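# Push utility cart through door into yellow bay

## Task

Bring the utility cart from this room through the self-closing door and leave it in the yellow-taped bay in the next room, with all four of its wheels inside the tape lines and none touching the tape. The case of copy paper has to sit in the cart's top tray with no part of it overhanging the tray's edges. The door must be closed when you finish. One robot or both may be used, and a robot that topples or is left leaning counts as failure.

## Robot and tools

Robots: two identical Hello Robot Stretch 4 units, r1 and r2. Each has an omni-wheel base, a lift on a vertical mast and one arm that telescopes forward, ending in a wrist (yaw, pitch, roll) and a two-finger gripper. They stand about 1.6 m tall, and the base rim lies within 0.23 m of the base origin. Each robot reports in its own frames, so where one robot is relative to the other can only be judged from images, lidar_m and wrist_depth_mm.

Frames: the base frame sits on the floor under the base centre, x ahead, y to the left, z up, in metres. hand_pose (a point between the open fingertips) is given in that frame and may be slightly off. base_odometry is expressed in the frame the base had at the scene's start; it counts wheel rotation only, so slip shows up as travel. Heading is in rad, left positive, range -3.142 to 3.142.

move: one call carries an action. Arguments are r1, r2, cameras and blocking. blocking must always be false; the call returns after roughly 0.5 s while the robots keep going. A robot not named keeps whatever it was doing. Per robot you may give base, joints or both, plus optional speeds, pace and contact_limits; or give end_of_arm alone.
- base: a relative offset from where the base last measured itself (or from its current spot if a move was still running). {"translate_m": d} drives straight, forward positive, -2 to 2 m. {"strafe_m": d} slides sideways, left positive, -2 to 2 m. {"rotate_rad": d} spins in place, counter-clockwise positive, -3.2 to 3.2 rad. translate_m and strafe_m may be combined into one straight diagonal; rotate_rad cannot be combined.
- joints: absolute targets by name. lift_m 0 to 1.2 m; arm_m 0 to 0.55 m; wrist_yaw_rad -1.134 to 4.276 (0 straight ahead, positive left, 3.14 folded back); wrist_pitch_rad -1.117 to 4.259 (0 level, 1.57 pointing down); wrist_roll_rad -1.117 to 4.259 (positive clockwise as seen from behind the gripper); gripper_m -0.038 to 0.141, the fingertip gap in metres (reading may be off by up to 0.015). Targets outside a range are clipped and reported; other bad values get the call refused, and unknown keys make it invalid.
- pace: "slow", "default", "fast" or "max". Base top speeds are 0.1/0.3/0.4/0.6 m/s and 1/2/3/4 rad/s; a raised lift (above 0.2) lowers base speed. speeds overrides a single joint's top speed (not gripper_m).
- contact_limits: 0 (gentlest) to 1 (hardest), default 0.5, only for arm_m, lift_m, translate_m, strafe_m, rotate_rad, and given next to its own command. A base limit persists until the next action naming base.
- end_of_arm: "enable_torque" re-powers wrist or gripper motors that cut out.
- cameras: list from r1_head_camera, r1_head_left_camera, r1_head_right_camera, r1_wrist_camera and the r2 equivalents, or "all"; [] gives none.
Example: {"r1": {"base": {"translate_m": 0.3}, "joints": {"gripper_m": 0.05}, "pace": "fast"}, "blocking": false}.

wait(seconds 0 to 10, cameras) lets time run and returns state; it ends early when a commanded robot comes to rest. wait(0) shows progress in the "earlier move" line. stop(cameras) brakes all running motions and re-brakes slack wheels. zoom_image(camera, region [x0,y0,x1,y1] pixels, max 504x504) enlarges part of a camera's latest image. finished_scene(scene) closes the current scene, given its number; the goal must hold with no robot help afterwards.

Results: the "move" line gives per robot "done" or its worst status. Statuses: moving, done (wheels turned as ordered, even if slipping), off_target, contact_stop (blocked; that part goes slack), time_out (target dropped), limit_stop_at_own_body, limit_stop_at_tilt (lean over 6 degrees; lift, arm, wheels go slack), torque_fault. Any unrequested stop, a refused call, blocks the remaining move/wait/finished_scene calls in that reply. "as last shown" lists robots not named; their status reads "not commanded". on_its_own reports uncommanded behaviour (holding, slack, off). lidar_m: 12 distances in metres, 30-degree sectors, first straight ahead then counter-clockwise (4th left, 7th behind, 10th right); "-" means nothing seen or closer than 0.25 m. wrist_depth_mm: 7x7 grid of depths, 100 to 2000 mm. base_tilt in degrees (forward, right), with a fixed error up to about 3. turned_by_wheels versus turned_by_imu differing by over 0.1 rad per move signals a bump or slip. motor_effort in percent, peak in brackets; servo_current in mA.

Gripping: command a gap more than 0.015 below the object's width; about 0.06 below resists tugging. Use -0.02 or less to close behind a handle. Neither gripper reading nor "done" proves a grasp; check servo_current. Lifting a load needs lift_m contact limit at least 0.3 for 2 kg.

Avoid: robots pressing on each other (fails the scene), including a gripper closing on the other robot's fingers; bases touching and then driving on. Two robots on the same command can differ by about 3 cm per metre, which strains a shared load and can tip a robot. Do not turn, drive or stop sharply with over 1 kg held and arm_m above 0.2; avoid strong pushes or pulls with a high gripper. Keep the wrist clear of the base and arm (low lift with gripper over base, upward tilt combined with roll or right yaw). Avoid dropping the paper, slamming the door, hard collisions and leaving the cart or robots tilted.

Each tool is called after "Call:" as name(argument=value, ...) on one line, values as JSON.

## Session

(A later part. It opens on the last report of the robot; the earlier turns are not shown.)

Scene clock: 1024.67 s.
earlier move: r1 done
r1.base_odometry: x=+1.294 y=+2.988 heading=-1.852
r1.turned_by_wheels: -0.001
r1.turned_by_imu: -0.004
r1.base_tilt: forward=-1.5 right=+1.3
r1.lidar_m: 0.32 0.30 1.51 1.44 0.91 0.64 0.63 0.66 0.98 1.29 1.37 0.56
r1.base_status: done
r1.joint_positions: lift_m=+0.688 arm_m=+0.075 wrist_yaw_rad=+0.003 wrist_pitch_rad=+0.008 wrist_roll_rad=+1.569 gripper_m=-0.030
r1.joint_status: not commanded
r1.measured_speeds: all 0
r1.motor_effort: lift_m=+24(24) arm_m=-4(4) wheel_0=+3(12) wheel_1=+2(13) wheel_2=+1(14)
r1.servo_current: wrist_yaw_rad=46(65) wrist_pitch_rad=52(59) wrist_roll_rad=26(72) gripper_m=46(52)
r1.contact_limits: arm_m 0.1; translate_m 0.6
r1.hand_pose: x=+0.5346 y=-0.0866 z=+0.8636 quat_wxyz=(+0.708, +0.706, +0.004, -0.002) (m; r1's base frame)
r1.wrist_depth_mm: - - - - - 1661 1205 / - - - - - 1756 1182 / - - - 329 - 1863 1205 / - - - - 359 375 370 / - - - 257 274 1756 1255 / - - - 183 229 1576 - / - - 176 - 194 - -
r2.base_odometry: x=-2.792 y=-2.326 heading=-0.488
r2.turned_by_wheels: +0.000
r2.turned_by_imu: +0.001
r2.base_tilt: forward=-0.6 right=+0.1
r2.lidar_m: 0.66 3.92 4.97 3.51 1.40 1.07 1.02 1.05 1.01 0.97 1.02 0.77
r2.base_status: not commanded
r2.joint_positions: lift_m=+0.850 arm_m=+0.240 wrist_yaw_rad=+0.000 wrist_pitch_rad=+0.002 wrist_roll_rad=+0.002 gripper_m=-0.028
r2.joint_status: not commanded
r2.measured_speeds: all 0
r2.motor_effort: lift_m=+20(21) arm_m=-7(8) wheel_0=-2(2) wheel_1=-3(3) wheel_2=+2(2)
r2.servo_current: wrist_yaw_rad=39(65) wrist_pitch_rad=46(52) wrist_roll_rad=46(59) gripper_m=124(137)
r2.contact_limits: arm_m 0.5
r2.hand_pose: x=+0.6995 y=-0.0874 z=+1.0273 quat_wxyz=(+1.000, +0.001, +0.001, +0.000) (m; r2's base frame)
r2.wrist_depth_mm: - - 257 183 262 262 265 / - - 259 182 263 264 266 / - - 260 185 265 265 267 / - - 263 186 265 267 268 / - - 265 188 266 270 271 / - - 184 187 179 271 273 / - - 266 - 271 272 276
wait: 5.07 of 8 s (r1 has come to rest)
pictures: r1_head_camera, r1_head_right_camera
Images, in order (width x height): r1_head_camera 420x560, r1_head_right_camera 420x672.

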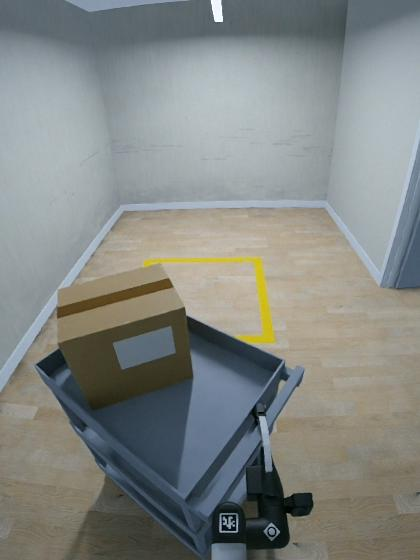

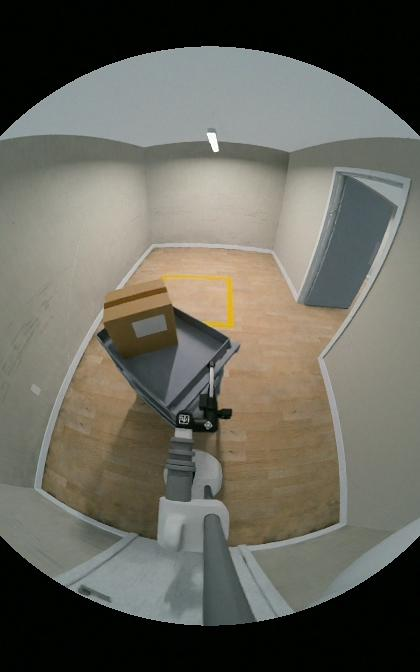

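Call:
move(blocking=false, r1={"base":{"strafe_m":-0.35,"translate_m":-0.15},"contact_limits":{"translate_m":0.6}}, cameras=[])

Call:
wait(seconds=8, cameras=["r1_head_camera"])

Call:
move(blocking=false, r1={"base":{"strafe_m":0.6,"translate_m":0.05},"contact_limits":{"strafe_m":0.6}}, cameras=[])

Call:
wait(seconds=8, cameras=["r1_head_camera"])

Scene clock: 1064.47 s.
move: r1 moving
r1.base_odometry: x=+1.270 y=+3.008 heading=-1.851
r1.turned_by_wheels: +0.001
r1.turned_by_imu: +0.001
r1.base_tilt: forward=-1.6 right=+1.2
r1.lidar_m: 0.30 0.31 1.54 1.47 0.87 0.61 0.61 0.65 0.95 1.26 1.32 0.60
r1.base_status: translate_m moving; strafe_m moving
r1.joint_positions: lift_m=+0.688 arm_m=+0.075 wrist_yaw_rad=+0.006 wrist_pitch_rad=+0.008 wrist_roll_rad=+1.569 gripper_m=-0.030
r1.joint_status: not commanded
r1.measured_speeds: translate_m=-0.048 strafe_m=-0.114 rotate_rad=-0.001 lift_m=+0.000 arm_m=+0.000 wrist_yaw_rad=+0.000 wrist_pitch_rad=+0.000 wrist_roll_rad=+0.000
r1.motor_effort: lift_m=+24(24) arm_m=-4(4) wheel_0=+13(16) wheel_1=-8(9) wheel_2=+10(10)
r1.servo_current: wrist_yaw_rad=52(59) wrist_pitch_rad=59(59) wrist_roll_rad=46(59) gripper_m=52(52)
r1.contact_limits: arm_m 0.1; translate_m 0.6
r1.hand_pose: x=+0.5348 y=-0.0856 z=+0.8636 quat_wxyz=(+0.708, +0.706, +0.005, +0.000) (m; r1's base frame)
r1.wrist_depth_mm: - - - - - 1708 1182 / - - - - - 1708 1205 / - - - 329 - 1756 1229 / - - - - 362 373 377 / - - - 258 277 1756 1281 / - - - 191 236 1576 - / - - 175 - 196 - -
r2: as last shown
r2.turned_by_imu: +0.000
r2.lidar_m: 0.66 3.92 4.98 3.47 1.43 1.06 1.02 1.11 1.00 0.98 1.05 0.75
r2.motor_effort: lift_m=+20(21) arm_m=-8(8) wheel_0=-1(2) wheel_1=-3(3) wheel_2=+1(2)
r2.servo_current: wrist_yaw_rad=39(59) wrist_pitch_rad=39(46) wrist_roll_rad=46(52) gripper_m=130(137)
r2.contact_limits: arm_m 0.5
r2.wrist_depth_mm: - - 259 183 260 263 265 / - - 260 183 263 263 266 / - - 260 184 265 266 268 / - - 263 186 265 268 268 / - - 264 187 267 270 270 / - - 183 187 178 272 273 / - - 266 - 272 272 273
pictures: none
No camera images: "cameras" was empty.

Scene clock: 1066.73 s.
earlier move: r1 done
r1.base_odometry: x=+0.999 y=+3.229 heading=-1.852
r1.turned_by_wheels: -0.002
r1.turned_by_imu: -0.001
r1.base_tilt: forward=-1.6 right=+1.3
r1.lidar_m: 0.30 0.31 1.88 1.81 0.71 0.50 0.46 0.55 0.78 0.94 1.00 0.59
r1.base_status: done
r1.joint_positions: lift_m=+0.688 arm_m=+0.075 wrist_yaw_rad=-0.001 wrist_pitch_rad=+0.008 wrist_roll_rad=+1.569 gripper_m=-0.030
r1.joint_status: not commanded
r1.measured_speeds: all 0
r1.motor_effort: lift_m=+24(24) arm_m=+4(4) wheel_0=-1(18) wheel_1=+1(9) wheel_2=-2(12)
r1.servo_current: wrist_yaw_rad=46(124) wrist_pitch_rad=59(59) wrist_roll_rad=52(72) gripper_m=46(52)
r1.contact_limits: arm_m 0.1; translate_m 0.6
r1.hand_pose: x=+0.5342 y=-0.0876 z=+0.8636 quat_wxyz=(+0.708, +0.706, +0.002, -0.003) (m; r1's base frame)
r1.wrist_depth_mm: 1863 - - - - 1661 1205 / - - - - - 1708 1182 / - - - 330 - 1708 1229 / - - - - 366 366 373 / - - - 258 277 1708 1281 / - - 208 - 181 1618 - / - - 180 - 191 - -
r2.base_odometry: x=-2.792 y=-2.326 heading=-0.488
r2.turned_by_wheels: +0.000
r2.turned_by_imu: +0.000
r2.base_tilt: forward=-0.6 right=+0.0
r2.lidar_m: 0.67 3.93 4.98 3.55 1.43 1.07 1.02 1.06 1.01 0.96 1.05 0.79
r2.base_status: not commanded
r2.joint_positions: lift_m=+0.850 arm_m=+0.240 wrist_yaw_rad=+0.000 wrist_pitch_rad=+0.002 wrist_roll_rad=+0.002 gripper_m=-0.028
r2.joint_status: not commanded
r2.measured_speeds: all 0
r2.motor_effort: lift_m=+20(21) arm_m=-7(8) wheel_0=-2(3) wheel_1=-3(3) wheel_2=+1(2)
r2.servo_current: wrist_yaw_rad=52(65) wrist_pitch_rad=39(52) wrist_roll_rad=52(65) gripper_m=137(137)
r2.contact_limits: arm_m 0.5
r2.hand_pose: x=+0.6995 y=-0.0874 z=+1.0273 quat_wxyz=(+1.000, +0.001, +0.001, +0.000) (m; r2's base frame)
r2.wrist_depth_mm: - - 258 183 260 264 263 / - - 259 183 263 264 266 / - - 262 185 264 267 268 / - - 264 186 265 267 268 / - - 265 188 268 270 271 / - - 183 187 179 270 272 / - - 267 - 271 273 274
wait: 2.27 of 8 s (r1 has come to rest)
pictures: r1_head_camera
Images, in order (width x height): r1_head_camera 420x560.

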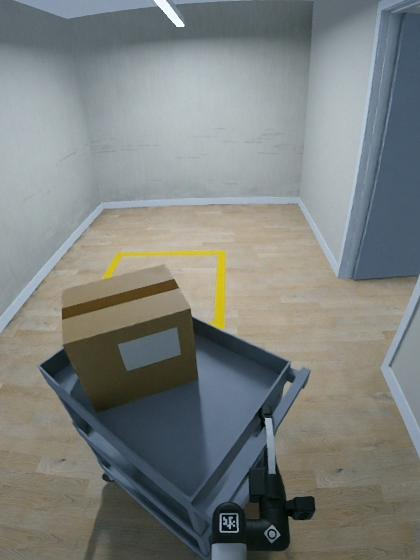

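Scene clock: 1067.23 s.
move: r1 moving
r1.base_odometry: x=+1.032 y=+3.217 heading=-1.854
r1.turned_by_wheels: -0.001
r1.turned_by_imu: -0.001
r1.base_tilt: forward=-1.6 right=+1.3
r1.lidar_m: 0.30 0.31 1.85 1.77 0.71 0.51 0.48 0.54 0.78 0.98 1.04 0.57
r1.base_status: translate_m moving; strafe_m moving
r1.joint_positions: lift_m=+0.688 arm_m=+0.075 wrist_yaw_rad=-0.004 wrist_pitch_rad=+0.008 wrist_roll_rad=+1.569 gripper_m=-0.030
r1.joint_status: not commanded
r1.measured_speeds: translate_m=+0.012 strafe_m=+0.132 rotate_rad=-0.004 lift_m=+0.000 arm_m=+0.000 wrist_yaw_rad=+0.000 wrist_pitch_rad=+0.000 wrist_roll_rad=+0.000
r1.motor_effort: lift_m=+24(24) arm_m=+4(4) wheel_0=-15(17) wheel_1=+8(10) wheel_2=-10(10)
r1.servo_current: wrist_yaw_rad=46(65) wrist_pitch_rad=46(52) wrist_roll_rad=33(59) gripper_m=46(52)
r1.contact_limits: arm_m 0.1; strafe_m 0.6
r1.hand_pose: x=+0.5339 y=-0.0886 z=+0.8636 quat_wxyz=(+0.708, +0.706, +0.001, -0.004) (m; r1's base frame)
r1.wrist_depth_mm: 1863 - - - - 1708 1205 / - - - - - 1708 1229 / - - - 336 - 1756 1229 / - - - - 362 370 373 / - - - 264 274 1708 1281 / - - 187 182 182 1618 - / - - 183 - 190 - -
r2: as last shown
r2.base_tilt: forward=-0.6 right=+0.1
r2.lidar_m: 0.67 3.91 4.96 3.52 1.42 1.06 1.02 1.10 1.03 0.98 1.04 0.76
r2.motor_effort: lift_m=+20(21) arm_m=-8(8) wheel_0=-2(2) wheel_1=-3(3) wheel_2=+2(2)
r2.servo_current: wrist_yaw_rad=59(65) wrist_pitch_rad=46(46) wrist_roll_rad=52(59) gripper_m=130(137)
r2.contact_limits: arm_m 0.5
r2.wrist_depth_mm: - - 259 183 262 263 265 / - - 259 183 263 266 267 / - - 262 184 264 266 267 / - - 264 186 267 268 270 / - - 264 188 268 271 272 / - - 184 187 178 272 272 / - - 267 - 272 272 274
pictures: none
No camera images: "cameras" was empty.

Scene clock: 1070.13 s.
earlier move: r1 done
r1.base_odometry: x=+1.562 y=+3.014 heading=-1.853
r1.turned_by_wheels: +0.001
r1.turned_by_imu: +0.001
r1.base_tilt: forward=-1.6 right=+1.3
r1.lidar_m: 0.45 0.46 1.27 1.21 0.76 0.53 0.48 0.55 0.80 1.54 1.63 0.50
r1.base_status: done
r1.joint_positions: lift_m=+0.688 arm_m=+0.075 wrist_yaw_rad=-0.002 wrist_pitch_rad=+0.008 wrist_roll_rad=+1.569 gripper_m=-0.030
r1.joint_status: not commanded
r1.measured_speeds: all 0
r1.motor_effort: lift_m=+24(24) arm_m=-1(4) wheel_0=-3(20) wheel_1=+0(10) wheel_2=+0(12)
r1.servo_current: wrist_yaw_rad=59(78) wrist_pitch_rad=52(59) wrist_roll_rad=39(65) gripper_m=46(59)
r1.contact_limits: arm_m 0.1; strafe_m 0.6
r1.hand_pose: x=+0.5341 y=-0.0880 z=+0.8636 quat_wxyz=(+0.708, +0.706, +0.002, -0.003) (m; r1's base frame)
r1.wrist_depth_mm: - - - - 264 267 271 / - - - 252 254 1397 1060 / - - - 245 247 1708 - / - - 621 241 241 - - / - 484 459 177 236 - - / - 484 459 173 231 - - / - - 181 143 223 - -
r2.base_odometry: x=-2.792 y=-2.326 heading=-0.488
r2.turned_by_wheels: +0.000
r2.turned_by_imu: +0.000
r2.base_tilt: forward=-0.6 right=+0.0
r2.lidar_m: 0.67 3.92 4.98 3.52 1.44 1.06 1.02 1.10 1.00 0.98 1.04 0.76
r2.base_status: not commanded
r2.joint_positions: lift_m=+0.850 arm_m=+0.240 wrist_yaw_rad=+0.000 wrist_pitch_rad=+0.002 wrist_roll_rad=+0.002 gripper_m=-0.028
r2.joint_status: not commanded
r2.measured_speeds: all 0
r2.motor_effort: lift_m=+20(21) arm_m=-7(8) wheel_0=-1(2) wheel_1=-3(3) wheel_2=+1(2)
r2.servo_current: wrist_yaw_rad=46(65) wrist_pitch_rad=33(52) wrist_roll_rad=39(59) gripper_m=124(137)
r2.contact_limits: arm_m 0.5
r2.hand_pose: x=+0.6995 y=-0.0874 z=+1.0273 quat_wxyz=(+1.000, +0.001, +0.001, +0.000) (m; r2's base frame)
r2.wrist_depth_mm: - - 258 183 260 263 265 / - - 259 183 264 264 266 / - - 260 184 265 267 267 / - - 263 186 266 267 270 / - - 265 188 267 270 271 / - - 184 187 179 271 272 / - - 267 - 272 273 276
wait: 2.90 of 8 s (r1 has come to rest)
pictures: r1_head_camera
Images, in order (width x height): r1_head_camera 420x560.

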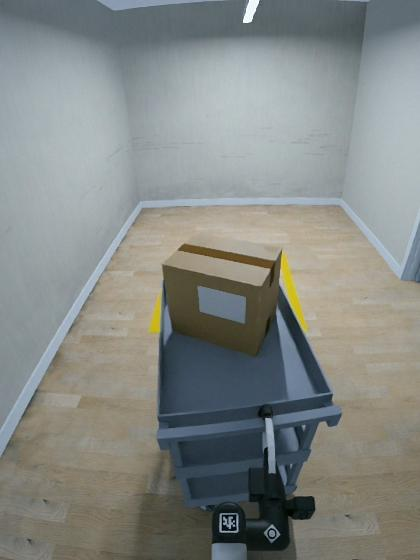

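Call:
move(blocking=false, r1={"base":{"strafe_m":0.13,"translate_m":0.03},"contact_limits":{"strafe_m":0.6}}, cameras=[])

Call:
wait(seconds=4, cameras=[])

Call:
move(blocking=false, r1={"base":{"strafe_m":-0.03,"translate_m":0.4},"contact_limits":{"translate_m":0.6}}, cameras=[])

Call:
wait(seconds=4, cameras=["r1_head_camera"])

Scene clock: 1079.63 s.
move: r1 moving
r1.base_odometry: x=+1.590 y=+2.998 heading=-1.853
r1.turned_by_wheels: -0.001
r1.turned_by_imu: -0.001
r1.base_tilt: forward=-1.6 right=+1.3
r1.lidar_m: 0.43 0.44 1.22 1.19 0.78 0.54 0.48 0.55 0.80 1.59 1.65 0.50
r1.base_status: translate_m moving; strafe_m moving
r1.joint_positions: lift_m=+0.688 arm_m=+0.075 wrist_yaw_rad=-0.004 wrist_pitch_rad=+0.008 wrist_roll_rad=+1.569 gripper_m=-0.030
r1.joint_status: not commanded
r1.measured_speeds: translate_m=+0.027 strafe_m=+0.125 rotate_rad=+0.006 lift_m=+0.000 arm_m=+0.000 wrist_yaw_rad=+0.000 wrist_pitch_rad=+0.000 wrist_roll_rad=+0.000
r1.motor_effort: lift_m=+24(24) arm_m=-3(4) wheel_0=-12(13) wheel_1=+7(9) wheel_2=-9(9)
r1.servo_current: wrist_yaw_rad=39(65) wrist_pitch_rad=52(59) wrist_roll_rad=39(65) gripper_m=46(52)
r1.contact_limits: arm_m 0.1; strafe_m 0.6
r1.hand_pose: x=+0.5340 y=-0.0885 z=+0.8636 quat_wxyz=(+0.708, +0.706, +0.001, -0.004) (m; r1's base frame)
r1.wrist_depth_mm: - - - - 258 266 266 / - - - 249 253 1708 1182 / - - - 243 245 1661 - / - - 597 239 239 - - / - 477 462 176 236 - - / - 480 200 173 231 - - / - - 181 144 224 - -
r2: as last shown
r2.base_tilt: forward=-0.7 right=+0.1
r2.lidar_m: 0.66 3.93 4.99 3.55 1.43 1.05 1.01 1.07 1.03 0.96 1.02 0.77
r2.motor_effort: lift_m=+20(20) arm_m=-8(8) wheel_0=-1(2) wheel_1=-3(3) wheel_2=+1(2)
r2.servo_current: wrist_yaw_rad=33(59) wrist_pitch_rad=46(46) wrist_roll_rad=46(59) gripper_m=130(130)
r2.contact_limits: arm_m 0.5
r2.wrist_depth_mm: - - 259 183 262 262 264 / - - 260 182 264 264 265 / - - 262 185 265 266 267 / - - 264 186 266 267 270 / - - 265 188 268 270 271 / - - 183 187 179 271 272 / - - 268 - 272 273 274
pictures: none
No camera images: "cameras" was empty.

Scene clock: 1080.87 s.
earlier move: r1 done
r1.base_odometry: x=+1.678 y=+2.949 heading=-1.853
r1.turned_by_wheels: +0.000
r1.turned_by_imu: +0.001
r1.base_tilt: forward=-1.6 right=+1.3
r1.lidar_m: 0.46 0.50 1.14 1.07 0.81 0.60 0.51 0.58 0.85 1.67 1.73 0.50
r1.base_status: done
r1.joint_positions: lift_m=+0.688 arm_m=+0.075 wrist_yaw_rad=-0.003 wrist_pitch_rad=+0.008 wrist_roll_rad=+1.569 gripper_m=-0.030
r1.joint_status: not commanded
r1.measured_speeds: all 0
r1.motor_effort: lift_m=+24(24) arm_m=+0(4) wheel_0=-2(14) wheel_1=-1(9) wheel_2=-3(9)
r1.servo_current: wrist_yaw_rad=59(72) wrist_pitch_rad=52(59) wrist_roll_rad=39(65) gripper_m=46(52)
r1.contact_limits: arm_m 0.1; strafe_m 0.6
r1.hand_pose: x=+0.5340 y=-0.0882 z=+0.8636 quat_wxyz=(+0.708, +0.706, +0.002, -0.004) (m; r1's base frame)
r1.wrist_depth_mm: - - - - 233 241 248 / - - - - 233 1661 1182 / - - - 171 232 - - / - 559 504 171 232 - - / - 466 469 231 233 - - / - - 488 172 232 - - / - - 181 144 231 - -
r2.base_odometry: x=-2.792 y=-2.326 heading=-0.488
r2.turned_by_wheels: +0.000
r2.turned_by_imu: +0.000
r2.base_tilt: forward=-0.7 right=+0.1
r2.lidar_m: 0.64 3.91 4.98 3.53 1.43 1.06 1.03 1.07 1.00 0.97 1.02 0.75
r2.base_status: not commanded
r2.joint_positions: lift_m=+0.850 arm_m=+0.240 wrist_yaw_rad=+0.000 wrist_pitch_rad=+0.002 wrist_roll_rad=+0.002 gripper_m=-0.028
r2.joint_status: not commanded
r2.measured_speeds: all 0
r2.motor_effort: lift_m=+20(21) arm_m=-8(8) wheel_0=-2(2) wheel_1=-3(3) wheel_2=+1(2)
r2.servo_current: wrist_yaw_rad=52(59) wrist_pitch_rad=39(46) wrist_roll_rad=46(59) gripper_m=137(137)
r2.contact_limits: arm_m 0.5
r2.hand_pose: x=+0.6995 y=-0.0874 z=+1.0273 quat_wxyz=(+1.000, +0.001, +0.001, +0.000) (m; r2's base frame)
r2.wrist_depth_mm: - - 257 184 259 263 264 / - - 259 183 263 265 265 / - - 260 185 265 266 267 / - - 264 187 265 267 271 / - - 263 188 267 268 272 / - - 184 187 178 272 273 / - - 268 - 272 273 273
wait: 1.23 of 4 s (r1 has come to rest)
pictures: none
No camera images: "cameras" was empty.

Scene clock: 1081.37 s.
move: r1 moving
r1.base_odometry: x=+1.667 y=+2.920 heading=-1.853
r1.turned_by_wheels: +0.000
r1.turned_by_imu: +0.000
r1.base_tilt: forward=-1.6 right=+1.3
r1.lidar_m: 0.46 0.49 1.13 1.08 0.84 0.62 0.54 0.62 0.88 1.66 1.77 0.51
r1.base_status: translate_m moving; strafe_m moving
r1.joint_positions: lift_m=+0.688 arm_m=+0.075 wrist_yaw_rad=-0.003 wrist_pitch_rad=+0.008 wrist_roll_rad=+1.569 gripper_m=-0.030
r1.joint_status: not commanded
r1.measured_speeds: translate_m=+0.121 strafe_m=-0.009 rotate_rad=-0.002 lift_m=+0.000 arm_m=+0.000 wrist_yaw_rad=+0.000 wrist_pitch_rad=+0.000 wrist_roll_rad=+0.000
r1.motor_effort: lift_m=+24(24) arm_m=+2(2) wheel_0=+11(11) wheel_1=+6(8) wheel_2=-14(14)
r1.servo_current: wrist_yaw_rad=39(59) wrist_pitch_rad=52(59) wrist_roll_rad=59(59) gripper_m=52(52)
r1.contact_limits: arm_m 0.1; translate_m 0.6
r1.hand_pose: x=+0.5340 y=-0.0882 z=+0.8636 quat_wxyz=(+0.708, +0.706, +0.002, -0.004) (m; r1's base frame)
r1.wrist_depth_mm: - - - - 236 244 247 / - - - - 234 1708 1229 / - - - 173 235 - - / - - 512 172 234 - - / - 466 462 232 233 - - / - - 484 173 231 - - / - - 182 166 231 - -
r2: as last shown
r2.base_tilt: forward=-0.6 right=+0.0
r2.lidar_m: 0.65 3.92 4.95 3.51 1.41 1.07 1.02 1.09 1.02 0.97 1.06 0.76
r2.servo_current: wrist_yaw_rad=39(59) wrist_pitch_rad=39(46) wrist_roll_rad=46(59) gripper_m=137(137)
r2.contact_limits: arm_m 0.5
r2.wrist_depth_mm: - - 258 183 260 264 265 / - - 260 183 263 264 265 / - - 262 185 265 267 267 / - - 263 187 266 268 270 / - - 264 188 267 268 271 / - - 184 186 178 271 273 / - - 266 - 272 273 274
pictures: none
No camera images: "cameras" was empty.

Scene clock: 1083.70 s.
earlier move: r1 done
r1.base_odometry: x=+1.538 y=+2.573 heading=-1.852
r1.turned_by_wheels: +0.001
r1.turned_by_imu: +0.002
r1.base_tilt: forward=-1.6 right=+1.3
r1.lidar_m: 0.42 0.42 1.14 1.11 1.20 1.00 0.91 0.99 1.43 1.65 1.71 0.53
r1.base_status: done
r1.joint_positions: lift_m=+0.688 arm_m=+0.075 wrist_yaw_rad=+0.001 wrist_pitch_rad=+0.008 wrist_roll_rad=+1.569 gripper_m=-0.030
r1.joint_status: not commanded
r1.measured_speeds: all 0
r1.motor_effort: lift_m=+24(24) arm_m=-3(4) wheel_0=+4(12) wheel_1=+3(8) wheel_2=+4(14)
r1.servo_current: wrist_yaw_rad=46(72) wrist_pitch_rad=52(65) wrist_roll_rad=39(72) gripper_m=46(59)
r1.contact_limits: arm_m 0.1; translate_m 0.6
r1.hand_pose: x=+0.5344 y=-0.0870 z=+0.8636 quat_wxyz=(+0.708, +0.706, +0.003, -0.002) (m; r1's base frame)
r1.wrist_depth_mm: - - - 223 - 1808 1205 / - - - - 281 287 290 / - - - 264 260 1661 1229 / - - - 251 251 1756 - / - - 530 182 239 - - / - 455 442 183 231 - - / - 466 178 166 219 - -
r2.base_odometry: x=-2.792 y=-2.326 heading=-0.488
r2.turned_by_wheels: +0.000
r2.turned_by_imu: +0.000
r2.base_tilt: forward=-0.6 right=+0.1
r2.lidar_m: 0.66 3.92 4.96 3.54 1.43 1.06 1.03 1.10 1.02 0.98 1.04 0.77
r2.base_status: not commanded
r2.joint_positions: lift_m=+0.850 arm_m=+0.240 wrist_yaw_rad=+0.000 wrist_pitch_rad=+0.002 wrist_roll_rad=+0.002 gripper_m=-0.028
r2.joint_status: not commanded
r2.measured_speeds: all 0
r2.motor_effort: lift_m=+20(21) arm_m=-7(8) wheel_0=-2(2) wheel_1=-3(3) wheel_2=+1(2)
r2.servo_current: wrist_yaw_rad=46(59) wrist_pitch_rad=39(52) wrist_roll_rad=39(59) gripper_m=130(137)
r2.contact_limits: arm_m 0.5
r2.hand_pose: x=+0.6995 y=-0.0874 z=+1.0273 quat_wxyz=(+1.000, +0.001, +0.001, +0.000) (m; r2's base frame)
r2.wrist_depth_mm: - - 258 183 260 264 265 / - - 259 183 263 265 266 / - - 262 183 265 266 267 / - - 264 186 266 267 270 / - - 265 188 268 270 272 / - - 183 187 178 272 272 / - - 268 - 271 273 274
wait: 2.33 of 4 s (r1 has come to rest)
pictures: r1_head_camera
Images, in order (width x height): r1_head_camera 420x560.

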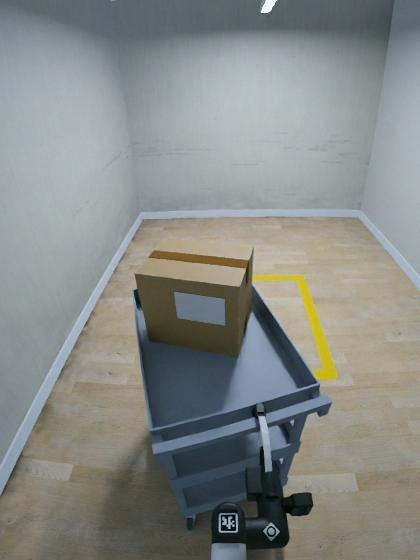

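Call:
move(blocking=false, r1={"base":{"strafe_m":0.38,"translate_m":0.05},"contact_limits":{"strafe_m":0.6}}, cameras=[])

Call:
wait(seconds=4, cameras=["r1_head_camera"])

Scene clock: 1098.50 s.
move: r1 moving
r1.base_odometry: x=+1.569 y=+2.560 heading=-1.854
r1.turned_by_wheels: -0.001
r1.turned_by_imu: -0.002
r1.base_tilt: forward=-1.6 right=+1.3
r1.lidar_m: 0.40 0.41 1.13 1.07 1.13 1.01 0.94 1.00 1.46 1.67 1.76 0.53
r1.base_status: translate_m moving; strafe_m moving
r1.joint_positions: lift_m=+0.688 arm_m=+0.075 wrist_yaw_rad=-0.003 wrist_pitch_rad=+0.008 wrist_roll_rad=+1.569 gripper_m=-0.030
r1.joint_status: not commanded
r1.measured_speeds: translate_m=+0.016 strafe_m=+0.130 rotate_rad=-0.008 lift_m=+0.000 arm_m=+0.000 wrist_yaw_rad=-0.059 wrist_pitch_rad=+0.000 wrist_roll_rad=+0.000
r1.motor_effort: lift_m=+24(24) arm_m=-4(4) wheel_0=-10(11) wheel_1=+8(10) wheel_2=-6(6)
r1.servo_current: wrist_yaw_rad=33(59) wrist_pitch_rad=52(59) wrist_roll_rad=52(72) gripper_m=46(52)
r1.contact_limits: arm_m 0.1; strafe_m 0.6
r1.hand_pose: x=+0.5340 y=-0.0883 z=+0.8636 quat_wxyz=(+0.708, +0.706, +0.002, -0.004) (m; r1's base frame)
r1.wrist_depth_mm: - - - 231 - 1661 1205 / - - - - 289 298 303 / - - - - 264 1708 1229 / - - - 254 253 1756 - / - - 554 236 240 - - / - 452 442 182 230 - - / - 462 181 164 218 - -
r2: as last shown
r2.base_tilt: forward=-0.7 right=+0.1
r2.lidar_m: 0.65 3.92 4.97 3.51 1.42 1.06 1.03 1.10 1.03 0.97 1.05 0.75
r2.motor_effort: lift_m=+20(21) arm_m=-7(8) wheel_0=-2(2) wheel_1=-2(3) wheel_2=+2(2)
r2.servo_current: wrist_yaw_rad=46(59) wrist_pitch_rad=46(46) wrist_roll_rad=33(59) gripper_m=130(137)
r2.contact_limits: arm_m 0.5
r2.wrist_depth_mm: - - 257 183 262 263 265 / - - 260 183 263 266 266 / - - 262 184 265 266 268 / - - 262 186 265 268 271 / - - 264 187 267 271 270 / - - 184 187 179 272 273 / - - 268 - 270 273 274
pictures: none
No camera images: "cameras" was empty.

Scene clock: 1100.67 s.
earlier move: r1 done
r1.base_odometry: x=+1.889 y=+2.419 heading=-1.853
r1.turned_by_wheels: +0.001
r1.turned_by_imu: +0.001
r1.base_tilt: forward=-1.5 right=+1.2
r1.lidar_m: 0.49 0.53 0.75 0.73 0.76 1.04 1.00 1.03 1.49 2.05 2.14 0.48
r1.base_status: done
r1.joint_positions: lift_m=+0.688 arm_m=+0.075 wrist_yaw_rad=-0.002 wrist_pitch_rad=+0.008 wrist_roll_rad=+1.569 gripper_m=-0.030
r1.joint_status: not commanded
r1.measured_speeds: all 0
r1.motor_effort: lift_m=+24(24) arm_m=-4(4) wheel_0=-5(18) wheel_1=+0(10) wheel_2=-1(13)
r1.servo_current: wrist_yaw_rad=46(65) wrist_pitch_rad=52(59) wrist_roll_rad=46(72) gripper_m=46(59)
r1.contact_limits: arm_m 0.1; strafe_m 0.6
r1.hand_pose: x=+0.5342 y=-0.0879 z=+0.8636 quat_wxyz=(+0.708, +0.706, +0.002, -0.003) (m; r1's base frame)
r1.wrist_depth_mm: - - - 152 209 1576 1205 / - - - 155 214 - - / - 549 500 215 219 - - / - 455 452 163 224 - - / - 539 512 227 229 - - / - - 544 172 231 - - / - - 178 143 238 - -
r2.base_odometry: x=-2.792 y=-2.326 heading=-0.488
r2.turned_by_wheels: +0.000
r2.turned_by_imu: +0.000
r2.base_tilt: forward=-0.6 right=+0.1
r2.lidar_m: 0.68 3.91 4.96 3.53 1.44 1.05 1.02 1.08 1.01 0.96 1.03 0.77
r2.base_status: not commanded
r2.joint_positions: lift_m=+0.850 arm_m=+0.240 wrist_yaw_rad=+0.000 wrist_pitch_rad=+0.002 wrist_roll_rad=+0.002 gripper_m=-0.028
r2.joint_status: not commanded
r2.measured_speeds: all 0
r2.motor_effort: lift_m=+20(21) arm_m=-8(8) wheel_0=-2(2) wheel_1=-3(3) wheel_2=+1(2)
r2.servo_current: wrist_yaw_rad=39(59) wrist_pitch_rad=39(52) wrist_roll_rad=39(59) gripper_m=130(143)
r2.contact_limits: arm_m 0.5
r2.hand_pose: x=+0.6995 y=-0.0874 z=+1.0273 quat_wxyz=(+1.000, +0.001, +0.001, +0.000) (m; r2's base frame)
r2.wrist_depth_mm: - - 258 183 260 263 264 / - - 260 183 263 264 266 / - - 263 184 263 265 267 / - - 263 186 265 268 268 / - - 265 187 268 271 271 / - - 183 187 178 271 272 / - - 267 - 272 273 274
wait: 2.17 of 4 s (r1 has come to rest)
pictures: r1_head_camera
Images, in order (width x height): r1_head_camera 420x560.

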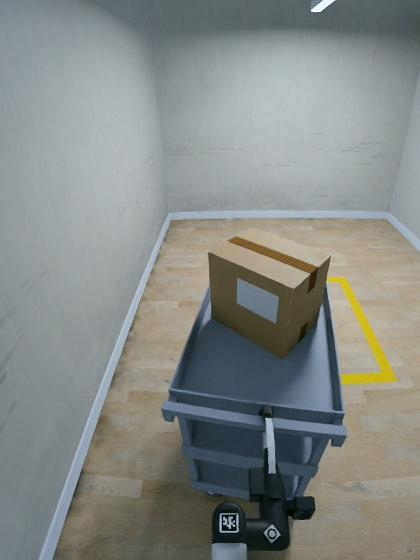

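Call:
move(blocking=false, r1={"base":{"strafe_m":0.32,"translate_m":0.08},"contact_limits":{"strafe_m":0.6}}, cameras=[])

Call:
wait(seconds=4, cameras=["r1_head_camera"])

Call:
move(blocking=false, r1={"base":{"strafe_m":-0.13,"translate_m":0.35},"contact_limits":{"translate_m":0.6}}, cameras=[])

Call:
wait(seconds=4, cameras=["r1_head_camera"])

Scene clock: 1119.87 s.
move: r1 moving
r1.base_odometry: x=+1.917 y=+2.403 heading=-1.853
r1.turned_by_wheels: -0.001
r1.turned_by_imu: -0.001
r1.base_tilt: forward=-1.6 right=+1.3
r1.lidar_m: 0.46 0.55 0.73 0.70 0.74 1.05 1.01 1.03 1.48 2.07 2.16 0.49
r1.base_status: translate_m moving; strafe_m moving
r1.joint_positions: lift_m=+0.688 arm_m=+0.075 wrist_yaw_rad=-0.002 wrist_pitch_rad=+0.008 wrist_roll_rad=+1.569 gripper_m=-0.030
r1.joint_status: not commanded
r1.measured_speeds: translate_m=+0.031 strafe_m=+0.122 rotate_rad=+0.001 lift_m=+0.000 arm_m=+0.000 wrist_yaw_rad=+0.000 wrist_pitch_rad=+0.000 wrist_roll_rad=+0.000
r1.motor_effort: lift_m=+24(24) arm_m=-4(4) wheel_0=-11(13) wheel_1=+7(9) wheel_2=-7(8)
r1.servo_current: wrist_yaw_rad=52(52) wrist_pitch_rad=52(59) wrist_roll_rad=46(65) gripper_m=46(46)
r1.contact_limits: arm_m 0.1; strafe_m 0.6
r1.hand_pose: x=+0.5341 y=-0.0881 z=+0.8636 quat_wxyz=(+0.708, +0.706, +0.002, -0.003) (m; r1's base frame)
r1.wrist_depth_mm: - - - 150 205 1576 1255 / - - - 153 211 - - / - 508 488 156 216 - - / - 466 452 160 222 - - / - - 521 225 227 - - / - - 200 172 231 - - / - - 171 144 240 - -
r2: as last shown
r2.base_tilt: forward=-0.7 right=+0.1
r2.lidar_m: 0.65 3.89 4.97 3.53 1.44 1.06 1.03 1.10 1.01 0.95 1.04 0.77
r2.motor_effort: lift_m=+20(21) arm_m=-8(8) wheel_0=-2(2) wheel_1=-3(3) wheel_2=+2(2)
r2.servo_current: wrist_yaw_rad=52(59) wrist_pitch_rad=46(46) wrist_roll_rad=46(59) gripper_m=130(137)
r2.contact_limits: arm_m 0.5
r2.wrist_depth_mm: - - 258 183 262 264 264 / - - 259 183 263 264 265 / - - 262 185 264 267 266 / - - 263 186 265 267 271 / - - 266 188 268 271 271 / - - 184 187 179 271 273 / - - 267 - 271 273 274
pictures: none
No camera images: "cameras" was empty.

Scene clock: 1121.90 s.
earlier move: r1 done
r1.base_odometry: x=+2.174 y=+2.253 heading=-1.853
r1.turned_by_wheels: +0.000
r1.turned_by_imu: +0.001
r1.base_tilt: forward=-1.6 right=+1.3
r1.lidar_m: 0.51 0.61 0.45 0.40 0.43 0.63 1.08 1.14 1.60 2.37 2.46 0.41
r1.base_status: done
r1.joint_positions: lift_m=+0.688 arm_m=+0.075 wrist_yaw_rad=-0.002 wrist_pitch_rad=+0.008 wrist_roll_rad=+1.569 gripper_m=-0.030
r1.joint_status: not commanded
r1.measured_speeds: all 0
r1.motor_effort: lift_m=+24(24) arm_m=-4(4) wheel_0=-3(13) wheel_1=+0(11) wheel_2=-1(8)
r1.servo_current: wrist_yaw_rad=33(72) wrist_pitch_rad=52(65) wrist_roll_rad=52(65) gripper_m=52(59)
r1.contact_limits: arm_m 0.1; strafe_m 0.6
r1.hand_pose: x=+0.5341 y=-0.0881 z=+0.8636 quat_wxyz=(+0.708, +0.706, +0.002, -0.003) (m; r1's base frame)
r1.wrist_depth_mm: - 415 418 - 152 154 - / - 389 392 105 166 167 - / - 462 466 112 182 - - / - - 603 - 199 - - / - - - - 219 1708 - / - - 202 - 233 1576 - / - - 157 - 163 - -
r2.base_odometry: x=-2.792 y=-2.326 heading=-0.488
r2.turned_by_wheels: +0.000
r2.turned_by_imu: +0.000
r2.base_tilt: forward=-0.7 right=+0.1
r2.lidar_m: 0.68 3.90 4.97 3.52 1.43 1.07 1.03 1.08 0.99 0.96 1.05 0.76
r2.base_status: not commanded
r2.joint_positions: lift_m=+0.850 arm_m=+0.240 wrist_yaw_rad=+0.000 wrist_pitch_rad=+0.002 wrist_roll_rad=+0.002 gripper_m=-0.028
r2.joint_status: not commanded
r2.measured_speeds: all 0
r2.motor_effort: lift_m=+20(21) arm_m=-8(8) wheel_0=-2(2) wheel_1=-3(3) wheel_2=+1(2)
r2.servo_current: wrist_yaw_rad=59(59) wrist_pitch_rad=39(52) wrist_roll_rad=52(65) gripper_m=137(137)
r2.contact_limits: arm_m 0.5
r2.hand_pose: x=+0.6995 y=-0.0874 z=+1.0273 quat_wxyz=(+1.000, +0.001, +0.001, +0.000) (m; r2's base frame)
r2.wrist_depth_mm: - - 258 183 262 264 265 / - - 260 183 264 264 266 / - - 262 185 265 266 266 / - - 263 186 266 268 268 / - - 265 188 266 268 272 / - - 183 187 179 271 272 / - - 267 - 270 273 274
wait: 2.03 of 4 s (r1 has come to rest)
pictures: r1_head_camera
Images, in order (width x height): r1_head_camera 420x560.

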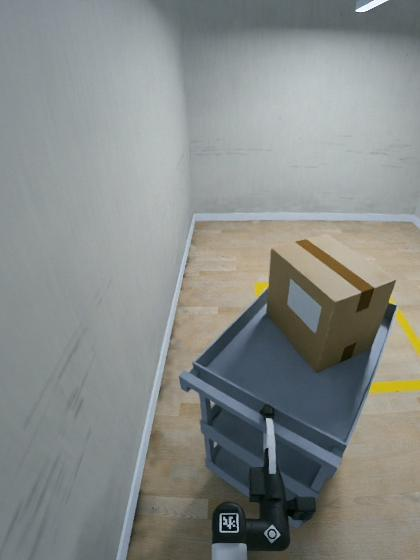

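Scene clock: 1122.40 s.
move: r1 moving
r1.base_odometry: x=+2.154 y=+2.227 heading=-1.852
r1.turned_by_wheels: +0.001
r1.turned_by_imu: +0.001
r1.base_tilt: forward=-1.6 right=+1.3
r1.lidar_m: 0.50 0.61 0.43 0.42 0.45 0.64 1.09 1.15 1.63 2.37 2.46 0.41
r1.base_status: translate_m moving; strafe_m moving
r1.joint_positions: lift_m=+0.688 arm_m=+0.075 wrist_yaw_rad=-0.002 wrist_pitch_rad=+0.008 wrist_roll_rad=+1.569 gripper_m=-0.030
r1.joint_status: not commanded
r1.measured_speeds: translate_m=+0.123 strafe_m=-0.044 rotate_rad=+0.006 lift_m=+0.000 arm_m=+0.000 wrist_yaw_rad=+0.000 wrist_pitch_rad=+0.000 wrist_roll_rad=+0.000
r1.motor_effort: lift_m=+24(24) arm_m=+4(4) wheel_0=+15(15) wheel_1=+6(6) wheel_2=-12(12)
r1.servo_current: wrist_yaw_rad=46(65) wrist_pitch_rad=46(59) wrist_roll_rad=65(72) gripper_m=52(52)
r1.contact_limits: arm_m 0.1; translate_m 0.6
r1.hand_pose: x=+0.5341 y=-0.0881 z=+0.8636 quat_wxyz=(+0.708, +0.706, +0.002, -0.003) (m; r1's base frame)
r1.wrist_depth_mm: - 407 407 - 150 149 - / - 384 387 - 161 162 - / - 473 473 107 176 - - / - - 621 118 195 - - / - - - - 216 1756 - / - - 187 - 231 1661 - / - 135 158 135 165 - -
r2: as last shown
r2.base_tilt: forward=-0.6 right=+0.0
r2.lidar_m: 0.64 3.90 4.98 3.52 1.44 1.06 1.02 1.11 0.98 0.97 1.05 0.77
r2.motor_effort: lift_m=+20(20) arm_m=-8(8) wheel_0=-2(2) wheel_1=-3(3) wheel_2=+2(2)
r2.servo_current: wrist_yaw_rad=39(52) wrist_pitch_rad=39(46) wrist_roll_rad=39(59) gripper_m=130(137)
r2.contact_limits: arm_m 0.5
r2.wrist_depth_mm: - - 258 183 262 263 264 / - - 259 183 263 265 265 / - - 262 184 263 267 267 / - - 263 186 266 267 270 / - - 264 187 266 268 270 / - - 183 187 179 271 273 / - - 267 - 271 272 274
pictures: none
No camera images: "cameras" was empty.

Scene clock: 1124.57 s.
earlier move: r1 done
r1.base_odometry: x=+1.952 y=+1.953 heading=-1.852
r1.turned_by_wheels: +0.000
r1.turned_by_imu: +0.001
r1.base_tilt: forward=-1.6 right=+1.2
r1.lidar_m: 0.52 0.60 0.55 0.52 0.57 0.82 1.43 1.49 2.14 2.22 2.66 0.40
r1.base_status: done
r1.joint_positions: lift_m=+0.688 arm_m=+0.075 wrist_yaw_rad=+0.002 wrist_pitch_rad=+0.008 wrist_roll_rad=+1.569 gripper_m=-0.030
r1.joint_status: not commanded
r1.measured_speeds: all 0
r1.motor_effort: lift_m=+24(24) arm_m=+4(4) wheel_0=+4(18) wheel_1=+3(8) wheel_2=+1(12)
r1.servo_current: wrist_yaw_rad=39(65) wrist_pitch_rad=59(59) wrist_roll_rad=46(72) gripper_m=52(59)
r1.contact_limits: arm_m 0.1; translate_m 0.6
r1.hand_pose: x=+0.5345 y=-0.0867 z=+0.8636 quat_wxyz=(+0.708, +0.706, +0.004, -0.002) (m; r1's base frame)
r1.wrist_depth_mm: - 452 452 104 162 162 - / - 410 410 111 172 174 - / - 436 439 - 186 - - / - - 554 131 200 - - / - - - - 220 1708 - / - - - - 231 1618 - / - - 164 159 175 - 1308
r2.base_odometry: x=-2.792 y=-2.326 heading=-0.488
r2.turned_by_wheels: +0.000
r2.turned_by_imu: +0.000
r2.base_tilt: forward=-0.6 right=+0.1
r2.lidar_m: 0.65 3.94 4.96 3.53 1.41 1.07 1.01 1.08 1.02 0.96 1.06 0.78
r2.base_status: not commanded
r2.joint_positions: lift_m=+0.850 arm_m=+0.240 wrist_yaw_rad=+0.000 wrist_pitch_rad=+0.002 wrist_roll_rad=+0.002 gripper_m=-0.028
r2.joint_status: not commanded
r2.measured_speeds: all 0
r2.motor_effort: lift_m=+20(21) arm_m=-7(8) wheel_0=-2(2) wheel_1=-3(3) wheel_2=+1(2)
r2.servo_current: wrist_yaw_rad=46(59) wrist_pitch_rad=39(46) wrist_roll_rad=46(65) gripper_m=130(143)
r2.contact_limits: arm_m 0.5
r2.hand_pose: x=+0.6995 y=-0.0874 z=+1.0273 quat_wxyz=(+1.000, +0.001, +0.001, +0.000) (m; r2's base frame)
r2.wrist_depth_mm: - - 258 184 262 264 264 / - - 260 183 263 265 267 / - - 259 184 264 266 267 / - - 264 186 266 268 270 / - - 265 188 267 270 270 / - - 185 187 178 271 273 / - - 267 - 271 272 273
wait: 2.17 of 4 s (r1 has come to rest)
pictures: r1_head_camera
Images, in order (width x height): r1_head_camera 420x560.

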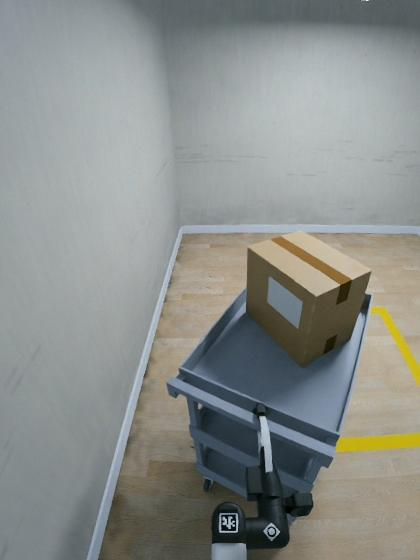

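Call:
move(blocking=false, r1={"base":{"strafe_m":0.16,"translate_m":0.08},"contact_limits":{"strafe_m":0.6}}, cameras=[])

Call:
wait(seconds=4, cameras=[])

Call:
move(blocking=false, r1={"base":{"strafe_m":-0.22,"translate_m":0.28},"contact_limits":{"translate_m":0.6}}, cameras=[])

Call:
wait(seconds=4, cameras=["r1_head_camera","r1_head_right_camera","r1_head_left_camera"])

Scene clock: 1133.83 s.
move: r1 moving
r1.base_odometry: x=+1.975 y=+1.932 heading=-1.853
r1.turned_by_wheels: -0.001
r1.turned_by_imu: -0.001
r1.base_tilt: forward=-1.5 right=+1.3
r1.lidar_m: 0.51 0.72 0.52 0.50 0.54 0.75 1.44 1.49 2.14 2.27 2.69 0.43
r1.base_status: translate_m moving; strafe_m moving
r1.joint_positions: lift_m=+0.688 arm_m=+0.075 wrist_yaw_rad=-0.002 wrist_pitch_rad=+0.008 wrist_roll_rad=+1.569 gripper_m=-0.030
r1.joint_status: not commanded
r1.measured_speeds: translate_m=+0.056 strafe_m=+0.108 rotate_rad=-0.003 lift_m=+0.000 arm_m=+0.000 wrist_yaw_rad=-0.043 wrist_pitch_rad=+0.000 wrist_roll_rad=+0.000
r1.motor_effort: lift_m=+24(24) arm_m=+4(4) wheel_0=-7(9) wheel_1=+8(11) wheel_2=-9(9)
r1.servo_current: wrist_yaw_rad=46(65) wrist_pitch_rad=46(59) wrist_roll_rad=39(59) gripper_m=46(52)
r1.contact_limits: arm_m 0.1; strafe_m 0.6
r1.hand_pose: x=+0.5341 y=-0.0881 z=+0.8636 quat_wxyz=(+0.708, +0.706, +0.002, -0.004) (m; r1's base frame)
r1.wrist_depth_mm: - 500 477 111 169 169 - / - 427 430 119 179 - - / - 430 433 128 191 - - / - - 535 137 204 - - / - - - - 222 - - / - - - 184 182 1756 - / - - 157 139 178 - 1281
r2: as last shown
r2.lidar_m: 0.68 3.90 4.98 3.53 1.43 1.07 0.99 1.09 1.01 0.97 1.05 0.74
r2.motor_effort: lift_m=+20(21) arm_m=-7(8) wheel_0=-2(2) wheel_1=-3(3) wheel_2=+2(2)
r2.servo_current: wrist_yaw_rad=52(52) wrist_pitch_rad=39(46) wrist_roll_rad=46(52) gripper_m=130(137)
r2.contact_limits: arm_m 0.5
r2.wrist_depth_mm: - - 258 183 260 264 265 / - - 259 183 264 264 266 / - - 262 185 265 267 267 / - - 263 186 266 267 270 / - - 265 188 268 270 271 / - - 184 187 178 272 273 / - - 267 - 272 272 276
pictures: none
No camera images: "cameras" was empty.

Scene clock: 1135.30 s.
earlier move: r1 done
r1.base_odometry: x=+2.083 y=+1.832 heading=-1.853
r1.turned_by_wheels: +0.000
r1.turned_by_imu: +0.000
r1.base_tilt: forward=-1.6 right=+1.2
r1.lidar_m: 0.50 0.54 0.37 0.37 0.39 0.58 1.50 1.59 2.22 2.41 2.78 0.39
r1.base_status: done
r1.joint_positions: lift_m=+0.688 arm_m=+0.075 wrist_yaw_rad=-0.004 wrist_pitch_rad=+0.008 wrist_roll_rad=+1.569 gripper_m=-0.030
r1.joint_status: not commanded
r1.measured_speeds: all 0
r1.motor_effort: lift_m=+24(24) arm_m=-4(4) wheel_0=-6(14) wheel_1=-2(11) wheel_2=-2(10)
r1.servo_current: wrist_yaw_rad=46(72) wrist_pitch_rad=59(65) wrist_roll_rad=46(65) gripper_m=46(52)
r1.contact_limits: arm_m 0.1; strafe_m 0.6
r1.hand_pose: x=+0.5339 y=-0.0886 z=+0.8636 quat_wxyz=(+0.708, +0.706, +0.001, -0.004) (m; r1's base frame)
r1.wrist_depth_mm: - 377 377 - 143 144 - / - 389 394 - 158 153 - / - 539 508 - 172 169 - / - - - 111 192 - - / - - - - 219 1708 - / - - 187 - 182 1618 517 / - - 158 133 178 - 442
r2.base_odometry: x=-2.792 y=-2.326 heading=-0.488
r2.turned_by_wheels: +0.000
r2.turned_by_imu: +0.000
r2.base_tilt: forward=-0.7 right=+0.1
r2.lidar_m: 0.64 3.91 4.98 3.49 1.43 1.06 1.02 1.07 1.01 0.96 1.04 0.78
r2.base_status: not commanded
r2.joint_positions: lift_m=+0.850 arm_m=+0.240 wrist_yaw_rad=+0.000 wrist_pitch_rad=+0.002 wrist_roll_rad=+0.002 gripper_m=-0.028
r2.joint_status: not commanded
r2.measured_speeds: all 0
r2.motor_effort: lift_m=+20(21) arm_m=-8(8) wheel_0=-2(2) wheel_1=-3(3) wheel_2=+1(2)
r2.servo_current: wrist_yaw_rad=52(65) wrist_pitch_rad=39(46) wrist_roll_rad=46(59) gripper_m=130(137)
r2.contact_limits: arm_m 0.5
r2.hand_pose: x=+0.6995 y=-0.0874 z=+1.0273 quat_wxyz=(+1.000, +0.001, +0.001, +0.000) (m; r2's base frame)
r2.wrist_depth_mm: - - 258 183 260 264 264 / - - 260 183 263 265 265 / - - 262 185 264 267 267 / - - 264 187 265 268 270 / - - 265 188 267 270 271 / - - 183 187 179 271 273 / - - 268 - 271 273 274
wait: 1.47 of 4 s (r1 has come to rest)
pictures: none
No camera images: "cameras" was empty.

Scene clock: 1135.80 s.
move: r1 moving
r1.base_odometry: x=+2.056 y=+1.812 heading=-1.853
r1.turned_by_wheels: +0.000
r1.turned_by_imu: +0.000
r1.base_tilt: forward=-1.6 right=+1.3
r1.lidar_m: 0.52 0.56 0.41 0.38 0.42 0.61 1.52 1.61 2.26 2.39 2.74 0.39
r1.base_status: translate_m moving; strafe_m moving
r1.joint_positions: lift_m=+0.688 arm_m=+0.075 wrist_yaw_rad=-0.002 wrist_pitch_rad=+0.008 wrist_roll_rad=+1.569 gripper_m=-0.030
r1.joint_status: not commanded
r1.measured_speeds: translate_m=+0.103 strafe_m=-0.082 rotate_rad=+0.004 lift_m=+0.000 arm_m=+0.000 wrist_yaw_rad=+0.034 wrist_pitch_rad=+0.000 wrist_roll_rad=+0.000
r1.motor_effort: lift_m=+24(24) arm_m=+3(4) wheel_0=+14(16) wheel_1=-4(5) wheel_2=-9(11)
r1.servo_current: wrist_yaw_rad=33(72) wrist_pitch_rad=46(52) wrist_roll_rad=65(65) gripper_m=46(52)
r1.contact_limits: arm_m 0.1; translate_m 0.6
r1.hand_pose: x=+0.5341 y=-0.0879 z=+0.8636 quat_wxyz=(+0.708, +0.706, +0.002, -0.003) (m; r1's base frame)
r1.wrist_depth_mm: 1808 353 357 - - 134 - / - 399 404 - 145 146 - / - - 539 - 163 163 - / - - - 103 185 - - / - - - 114 215 1618 - / - - 183 - 183 1576 1281 / - 136 158 125 179 - 402
r2: as last shown
r2.lidar_m: 0.66 3.92 4.98 3.52 1.42 1.05 0.98 1.08 1.01 0.98 1.05 0.76
r2.motor_effort: lift_m=+20(21) arm_m=-7(8) wheel_0=-2(2) wheel_1=-3(3) wheel_2=+2(2)
r2.servo_current: wrist_yaw_rad=46(52) wrist_pitch_rad=52(52) wrist_roll_rad=46(52) gripper_m=137(137)
r2.contact_limits: arm_m 0.5
r2.wrist_depth_mm: - - 258 182 260 263 265 / - - 259 183 263 264 265 / - - 263 185 265 267 267 / - - 263 186 267 268 268 / - - 265 188 267 270 271 / - - 183 187 179 270 272 / - - 267 - 272 273 273
pictures: none
No camera images: "cameras" was empty.

Scene clock: 1137.90 s.
earlier move: r1 done
r1.base_odometry: x=+1.794 y=+1.624 heading=-1.853
r1.turned_by_wheels: +0.000
r1.turned_by_imu: +0.000
r1.base_tilt: forward=-1.5 right=+1.3
r1.lidar_m: 0.49 0.62 0.58 0.58 0.60 0.90 1.78 1.84 2.28 2.19 2.43 0.45
r1.base_status: done
r1.joint_positions: lift_m=+0.688 arm_m=+0.075 wrist_yaw_rad=+0.003 wrist_pitch_rad=+0.008 wrist_roll_rad=+1.569 gripper_m=-0.030
r1.joint_status: not commanded
r1.measured_speeds: all 0
r1.motor_effort: lift_m=+24(24) arm_m=-4(4) wheel_0=+1(19) wheel_1=-2(5) wheel_2=+1(11)
r1.servo_current: wrist_yaw_rad=59(72) wrist_pitch_rad=46(59) wrist_roll_rad=39(72) gripper_m=52(52)
r1.contact_limits: arm_m 0.1; translate_m 0.6
r1.hand_pose: x=+0.5345 y=-0.0866 z=+0.8636 quat_wxyz=(+0.708, +0.706, +0.004, -0.002) (m; r1's base frame)
r1.wrist_depth_mm: - 512 504 116 172 172 - / - 439 439 121 182 - - / - 424 430 - 193 - - / - 564 517 - 205 - - / - - 654 149 222 - - / - - - 184 230 1756 - / - - 163 138 176 - -
r2.base_odometry: x=-2.792 y=-2.326 heading=-0.488
r2.turned_by_wheels: +0.000
r2.turned_by_imu: +0.000
r2.base_tilt: forward=-0.6 right=+0.1
r2.lidar_m: 0.64 3.93 4.94 3.53 1.41 1.07 1.03 1.10 1.02 0.97 1.05 0.78
r2.base_status: not commanded
r2.joint_positions: lift_m=+0.850 arm_m=+0.240 wrist_yaw_rad=+0.000 wrist_pitch_rad=+0.002 wrist_roll_rad=+0.002 gripper_m=-0.028
r2.joint_status: not commanded
r2.measured_speeds: all 0
r2.motor_effort: lift_m=+20(21) arm_m=-8(8) wheel_0=-2(2) wheel_1=-3(3) wheel_2=+1(2)
r2.servo_current: wrist_yaw_rad=46(59) wrist_pitch_rad=39(52) wrist_roll_rad=46(59) gripper_m=137(143)
r2.contact_limits: arm_m 0.5
r2.hand_pose: x=+0.6995 y=-0.0874 z=+1.0273 quat_wxyz=(+1.000, +0.001, +0.001, +0.000) (m; r2's base frame)
r2.wrist_depth_mm: - - 258 183 263 263 265 / - - 259 183 263 264 265 / - - 260 183 264 266 267 / - - 264 186 266 270 270 / - - 265 189 267 268 271 / - - 184 187 179 271 273 / - - 267 - 272 272 273
wait: 2.10 of 4 s (r1 has come to rest)
pictures: r1_head_camera, r1_head_left_camera, r1_head_right_camera
Images, in order (width x height): r1_head_camera 420x560, r1_head_left_camera 420x672, r1_head_right_camera 420x672.

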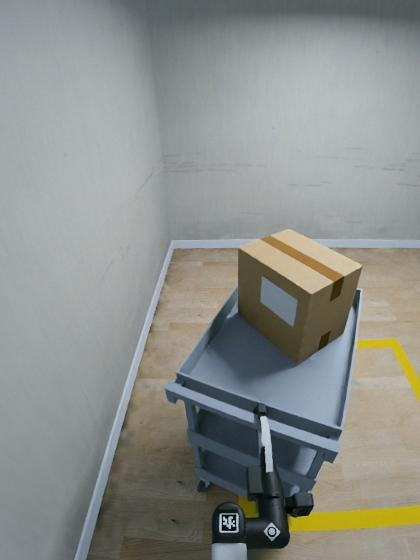

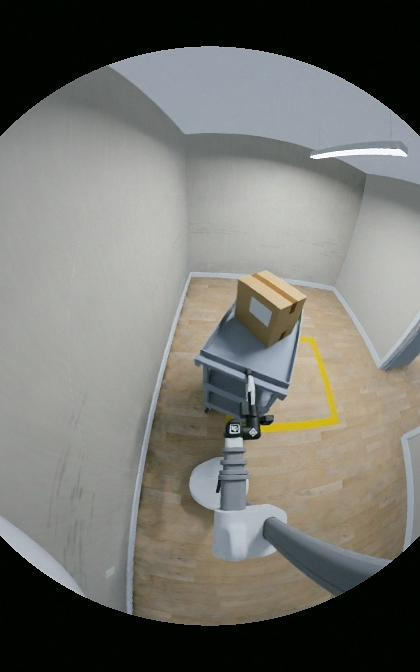

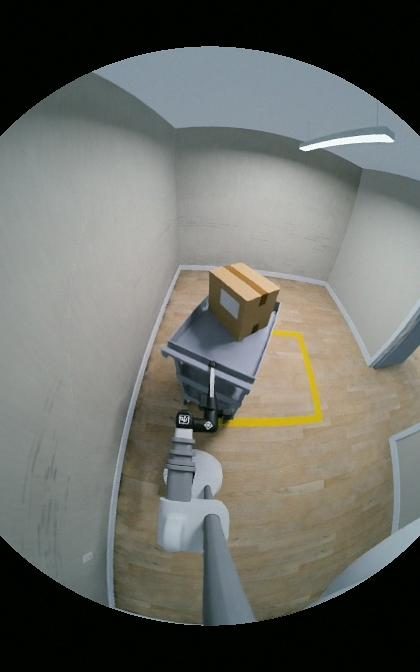

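Call:
move(blocking=false, r1={"base":{"strafe_m":-0.15,"translate_m":0.37},"contact_limits":{"translate_m":0.6}}, cameras=[])

Call:
wait(seconds=4, cameras=["r1_head_camera","r1_head_right_camera"])

Scene clock: 1154.50 s.
move: r1 moving
r1.base_odometry: x=+1.773 y=+1.598 heading=-1.853
r1.turned_by_wheels: +0.000
r1.turned_by_imu: +0.000
r1.base_tilt: forward=-1.6 right=+1.3
r1.lidar_m: 0.50 0.58 0.62 0.59 0.62 0.89 1.83 1.89 2.25 2.18 2.44 0.44
r1.base_status: translate_m moving; strafe_m moving
r1.joint_positions: lift_m=+0.688 arm_m=+0.075 wrist_yaw_rad=+0.003 wrist_pitch_rad=+0.008 wrist_roll_rad=+1.569 gripper_m=-0.030
r1.joint_status: not commanded
r1.measured_speeds: translate_m=+0.121 strafe_m=-0.050 rotate_rad=+0.002 lift_m=+0.000 arm_m=+0.000 wrist_yaw_rad=+0.000 wrist_pitch_rad=+0.000 wrist_roll_rad=+0.000
r1.motor_effort: lift_m=+24(24) arm_m=+4(4) wheel_0=+11(13) wheel_1=+6(6) wheel_2=-12(12)
r1.servo_current: wrist_yaw_rad=46(65) wrist_pitch_rad=46(59) wrist_roll_rad=59(65) gripper_m=46(52)
r1.contact_limits: arm_m 0.1; translate_m 0.6
r1.hand_pose: x=+0.5345 y=-0.0866 z=+0.8636 quat_wxyz=(+0.708, +0.706, +0.004, -0.002) (m; r1's base frame)
r1.wrist_depth_mm: - - 535 120 177 - - / - 469 455 - 186 - - / - 421 424 - 197 - - / - 517 500 - 208 - - / - - 621 151 222 - - / - - - 184 230 1808 - / - 142 164 140 176 - -
r2: as last shown
r2.lidar_m: 0.65 3.92 4.98 3.56 1.42 1.08 1.02 1.08 0.99 0.99 1.03 0.79
r2.motor_effort: lift_m=+20(20) arm_m=-7(8) wheel_0=-2(2) wheel_1=-3(3) wheel_2=+2(2)
r2.servo_current: wrist_yaw_rad=39(46) wrist_pitch_rad=33(46) wrist_roll_rad=39(59) gripper_m=137(137)
r2.contact_limits: arm_m 0.5
r2.wrist_depth_mm: - - 258 183 262 263 264 / - - 260 183 262 264 265 / - - 260 185 264 266 266 / - - 264 186 266 267 270 / - - 265 188 267 268 271 / - - 184 187 178 271 273 / - - 267 - 272 272 274
pictures: none
No camera images: "cameras" was empty.

Scene clock: 1156.73 s.
earlier move: r1 done
r1.base_odometry: x=+1.547 y=+1.311 heading=-1.853
r1.turned_by_wheels: +0.000
r1.turned_by_imu: -0.001
r1.base_tilt: forward=-1.6 right=+1.2
r1.lidar_m: 0.46 0.54 0.74 0.71 0.78 1.09 2.15 2.27 2.15 2.09 2.16 0.48
r1.base_status: done
r1.joint_positions: lift_m=+0.688 arm_m=+0.075 wrist_yaw_rad=-0.001 wrist_pitch_rad=+0.008 wrist_roll_rad=+1.569 gripper_m=-0.030
r1.joint_status: not commanded
r1.measured_speeds: all 0
r1.motor_effort: lift_m=+24(24) arm_m=-3(4) wheel_0=+2(13) wheel_1=+3(6) wheel_2=-2(13)
r1.servo_current: wrist_yaw_rad=39(72) wrist_pitch_rad=46(59) wrist_roll_rad=26(65) gripper_m=46(52)
r1.contact_limits: arm_m 0.1; translate_m 0.6
r1.hand_pose: x=+0.5342 y=-0.0877 z=+0.8636 quat_wxyz=(+0.708, +0.706, +0.002, -0.003) (m; r1's base frame)
r1.wrist_depth_mm: - - - 151 209 1576 1229 / - - - 154 214 - - / - 512 492 216 219 - - / - 462 452 162 222 - - / - - 512 225 229 - - / - - 564 173 231 - - / - - 163 145 238 - -
r2.base_odometry: x=-2.792 y=-2.326 heading=-0.488
r2.turned_by_wheels: +0.000
r2.turned_by_imu: +0.000
r2.base_tilt: forward=-0.7 right=+0.1
r2.lidar_m: 0.64 3.92 4.97 3.52 1.41 1.07 1.02 1.09 1.03 0.97 1.05 0.77
r2.base_status: not commanded
r2.joint_positions: lift_m=+0.850 arm_m=+0.240 wrist_yaw_rad=+0.000 wrist_pitch_rad=+0.002 wrist_roll_rad=+0.002 gripper_m=-0.028
r2.joint_status: not commanded
r2.measured_speeds: all 0
r2.motor_effort: lift_m=+20(21) arm_m=-8(8) wheel_0=-1(2) wheel_1=-3(3) wheel_2=+2(2)
r2.servo_current: wrist_yaw_rad=46(65) wrist_pitch_rad=39(46) wrist_roll_rad=46(59) gripper_m=130(137)
r2.contact_limits: arm_m 0.5
r2.hand_pose: x=+0.6995 y=-0.0874 z=+1.0273 quat_wxyz=(+1.000, +0.001, +0.001, +0.000) (m; r2's base frame)
r2.wrist_depth_mm: - - 258 183 260 264 265 / - - 259 183 263 265 266 / - - 262 184 265 265 267 / - - 264 186 265 267 270 / - - 266 188 267 268 271 / - - 184 187 179 271 273 / - - 268 - 271 273 276
wait: 2.23 of 4 s (r1 has come to rest)
pictures: r1_head_camera, r1_head_right_camera
Images, in order (width x height): r1_head_camera 420x560, r1_head_right_camera 420x672.

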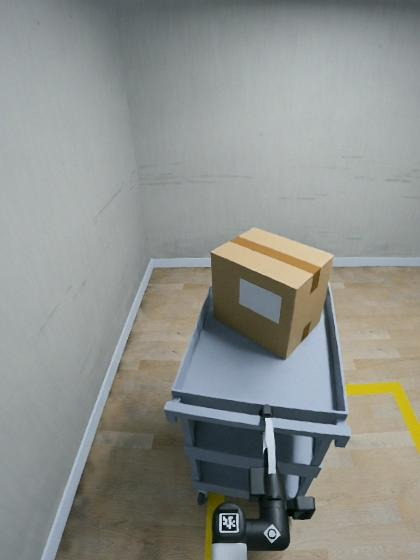

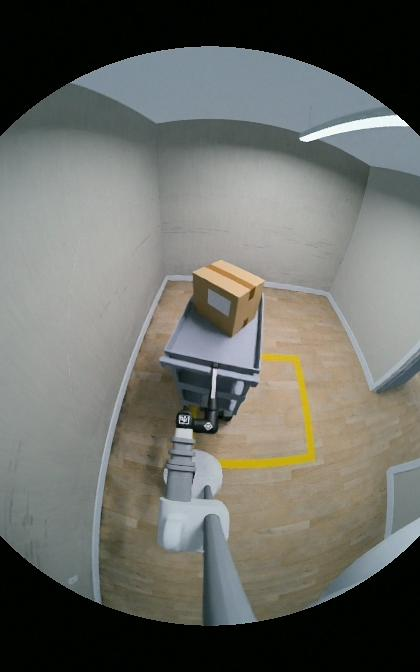

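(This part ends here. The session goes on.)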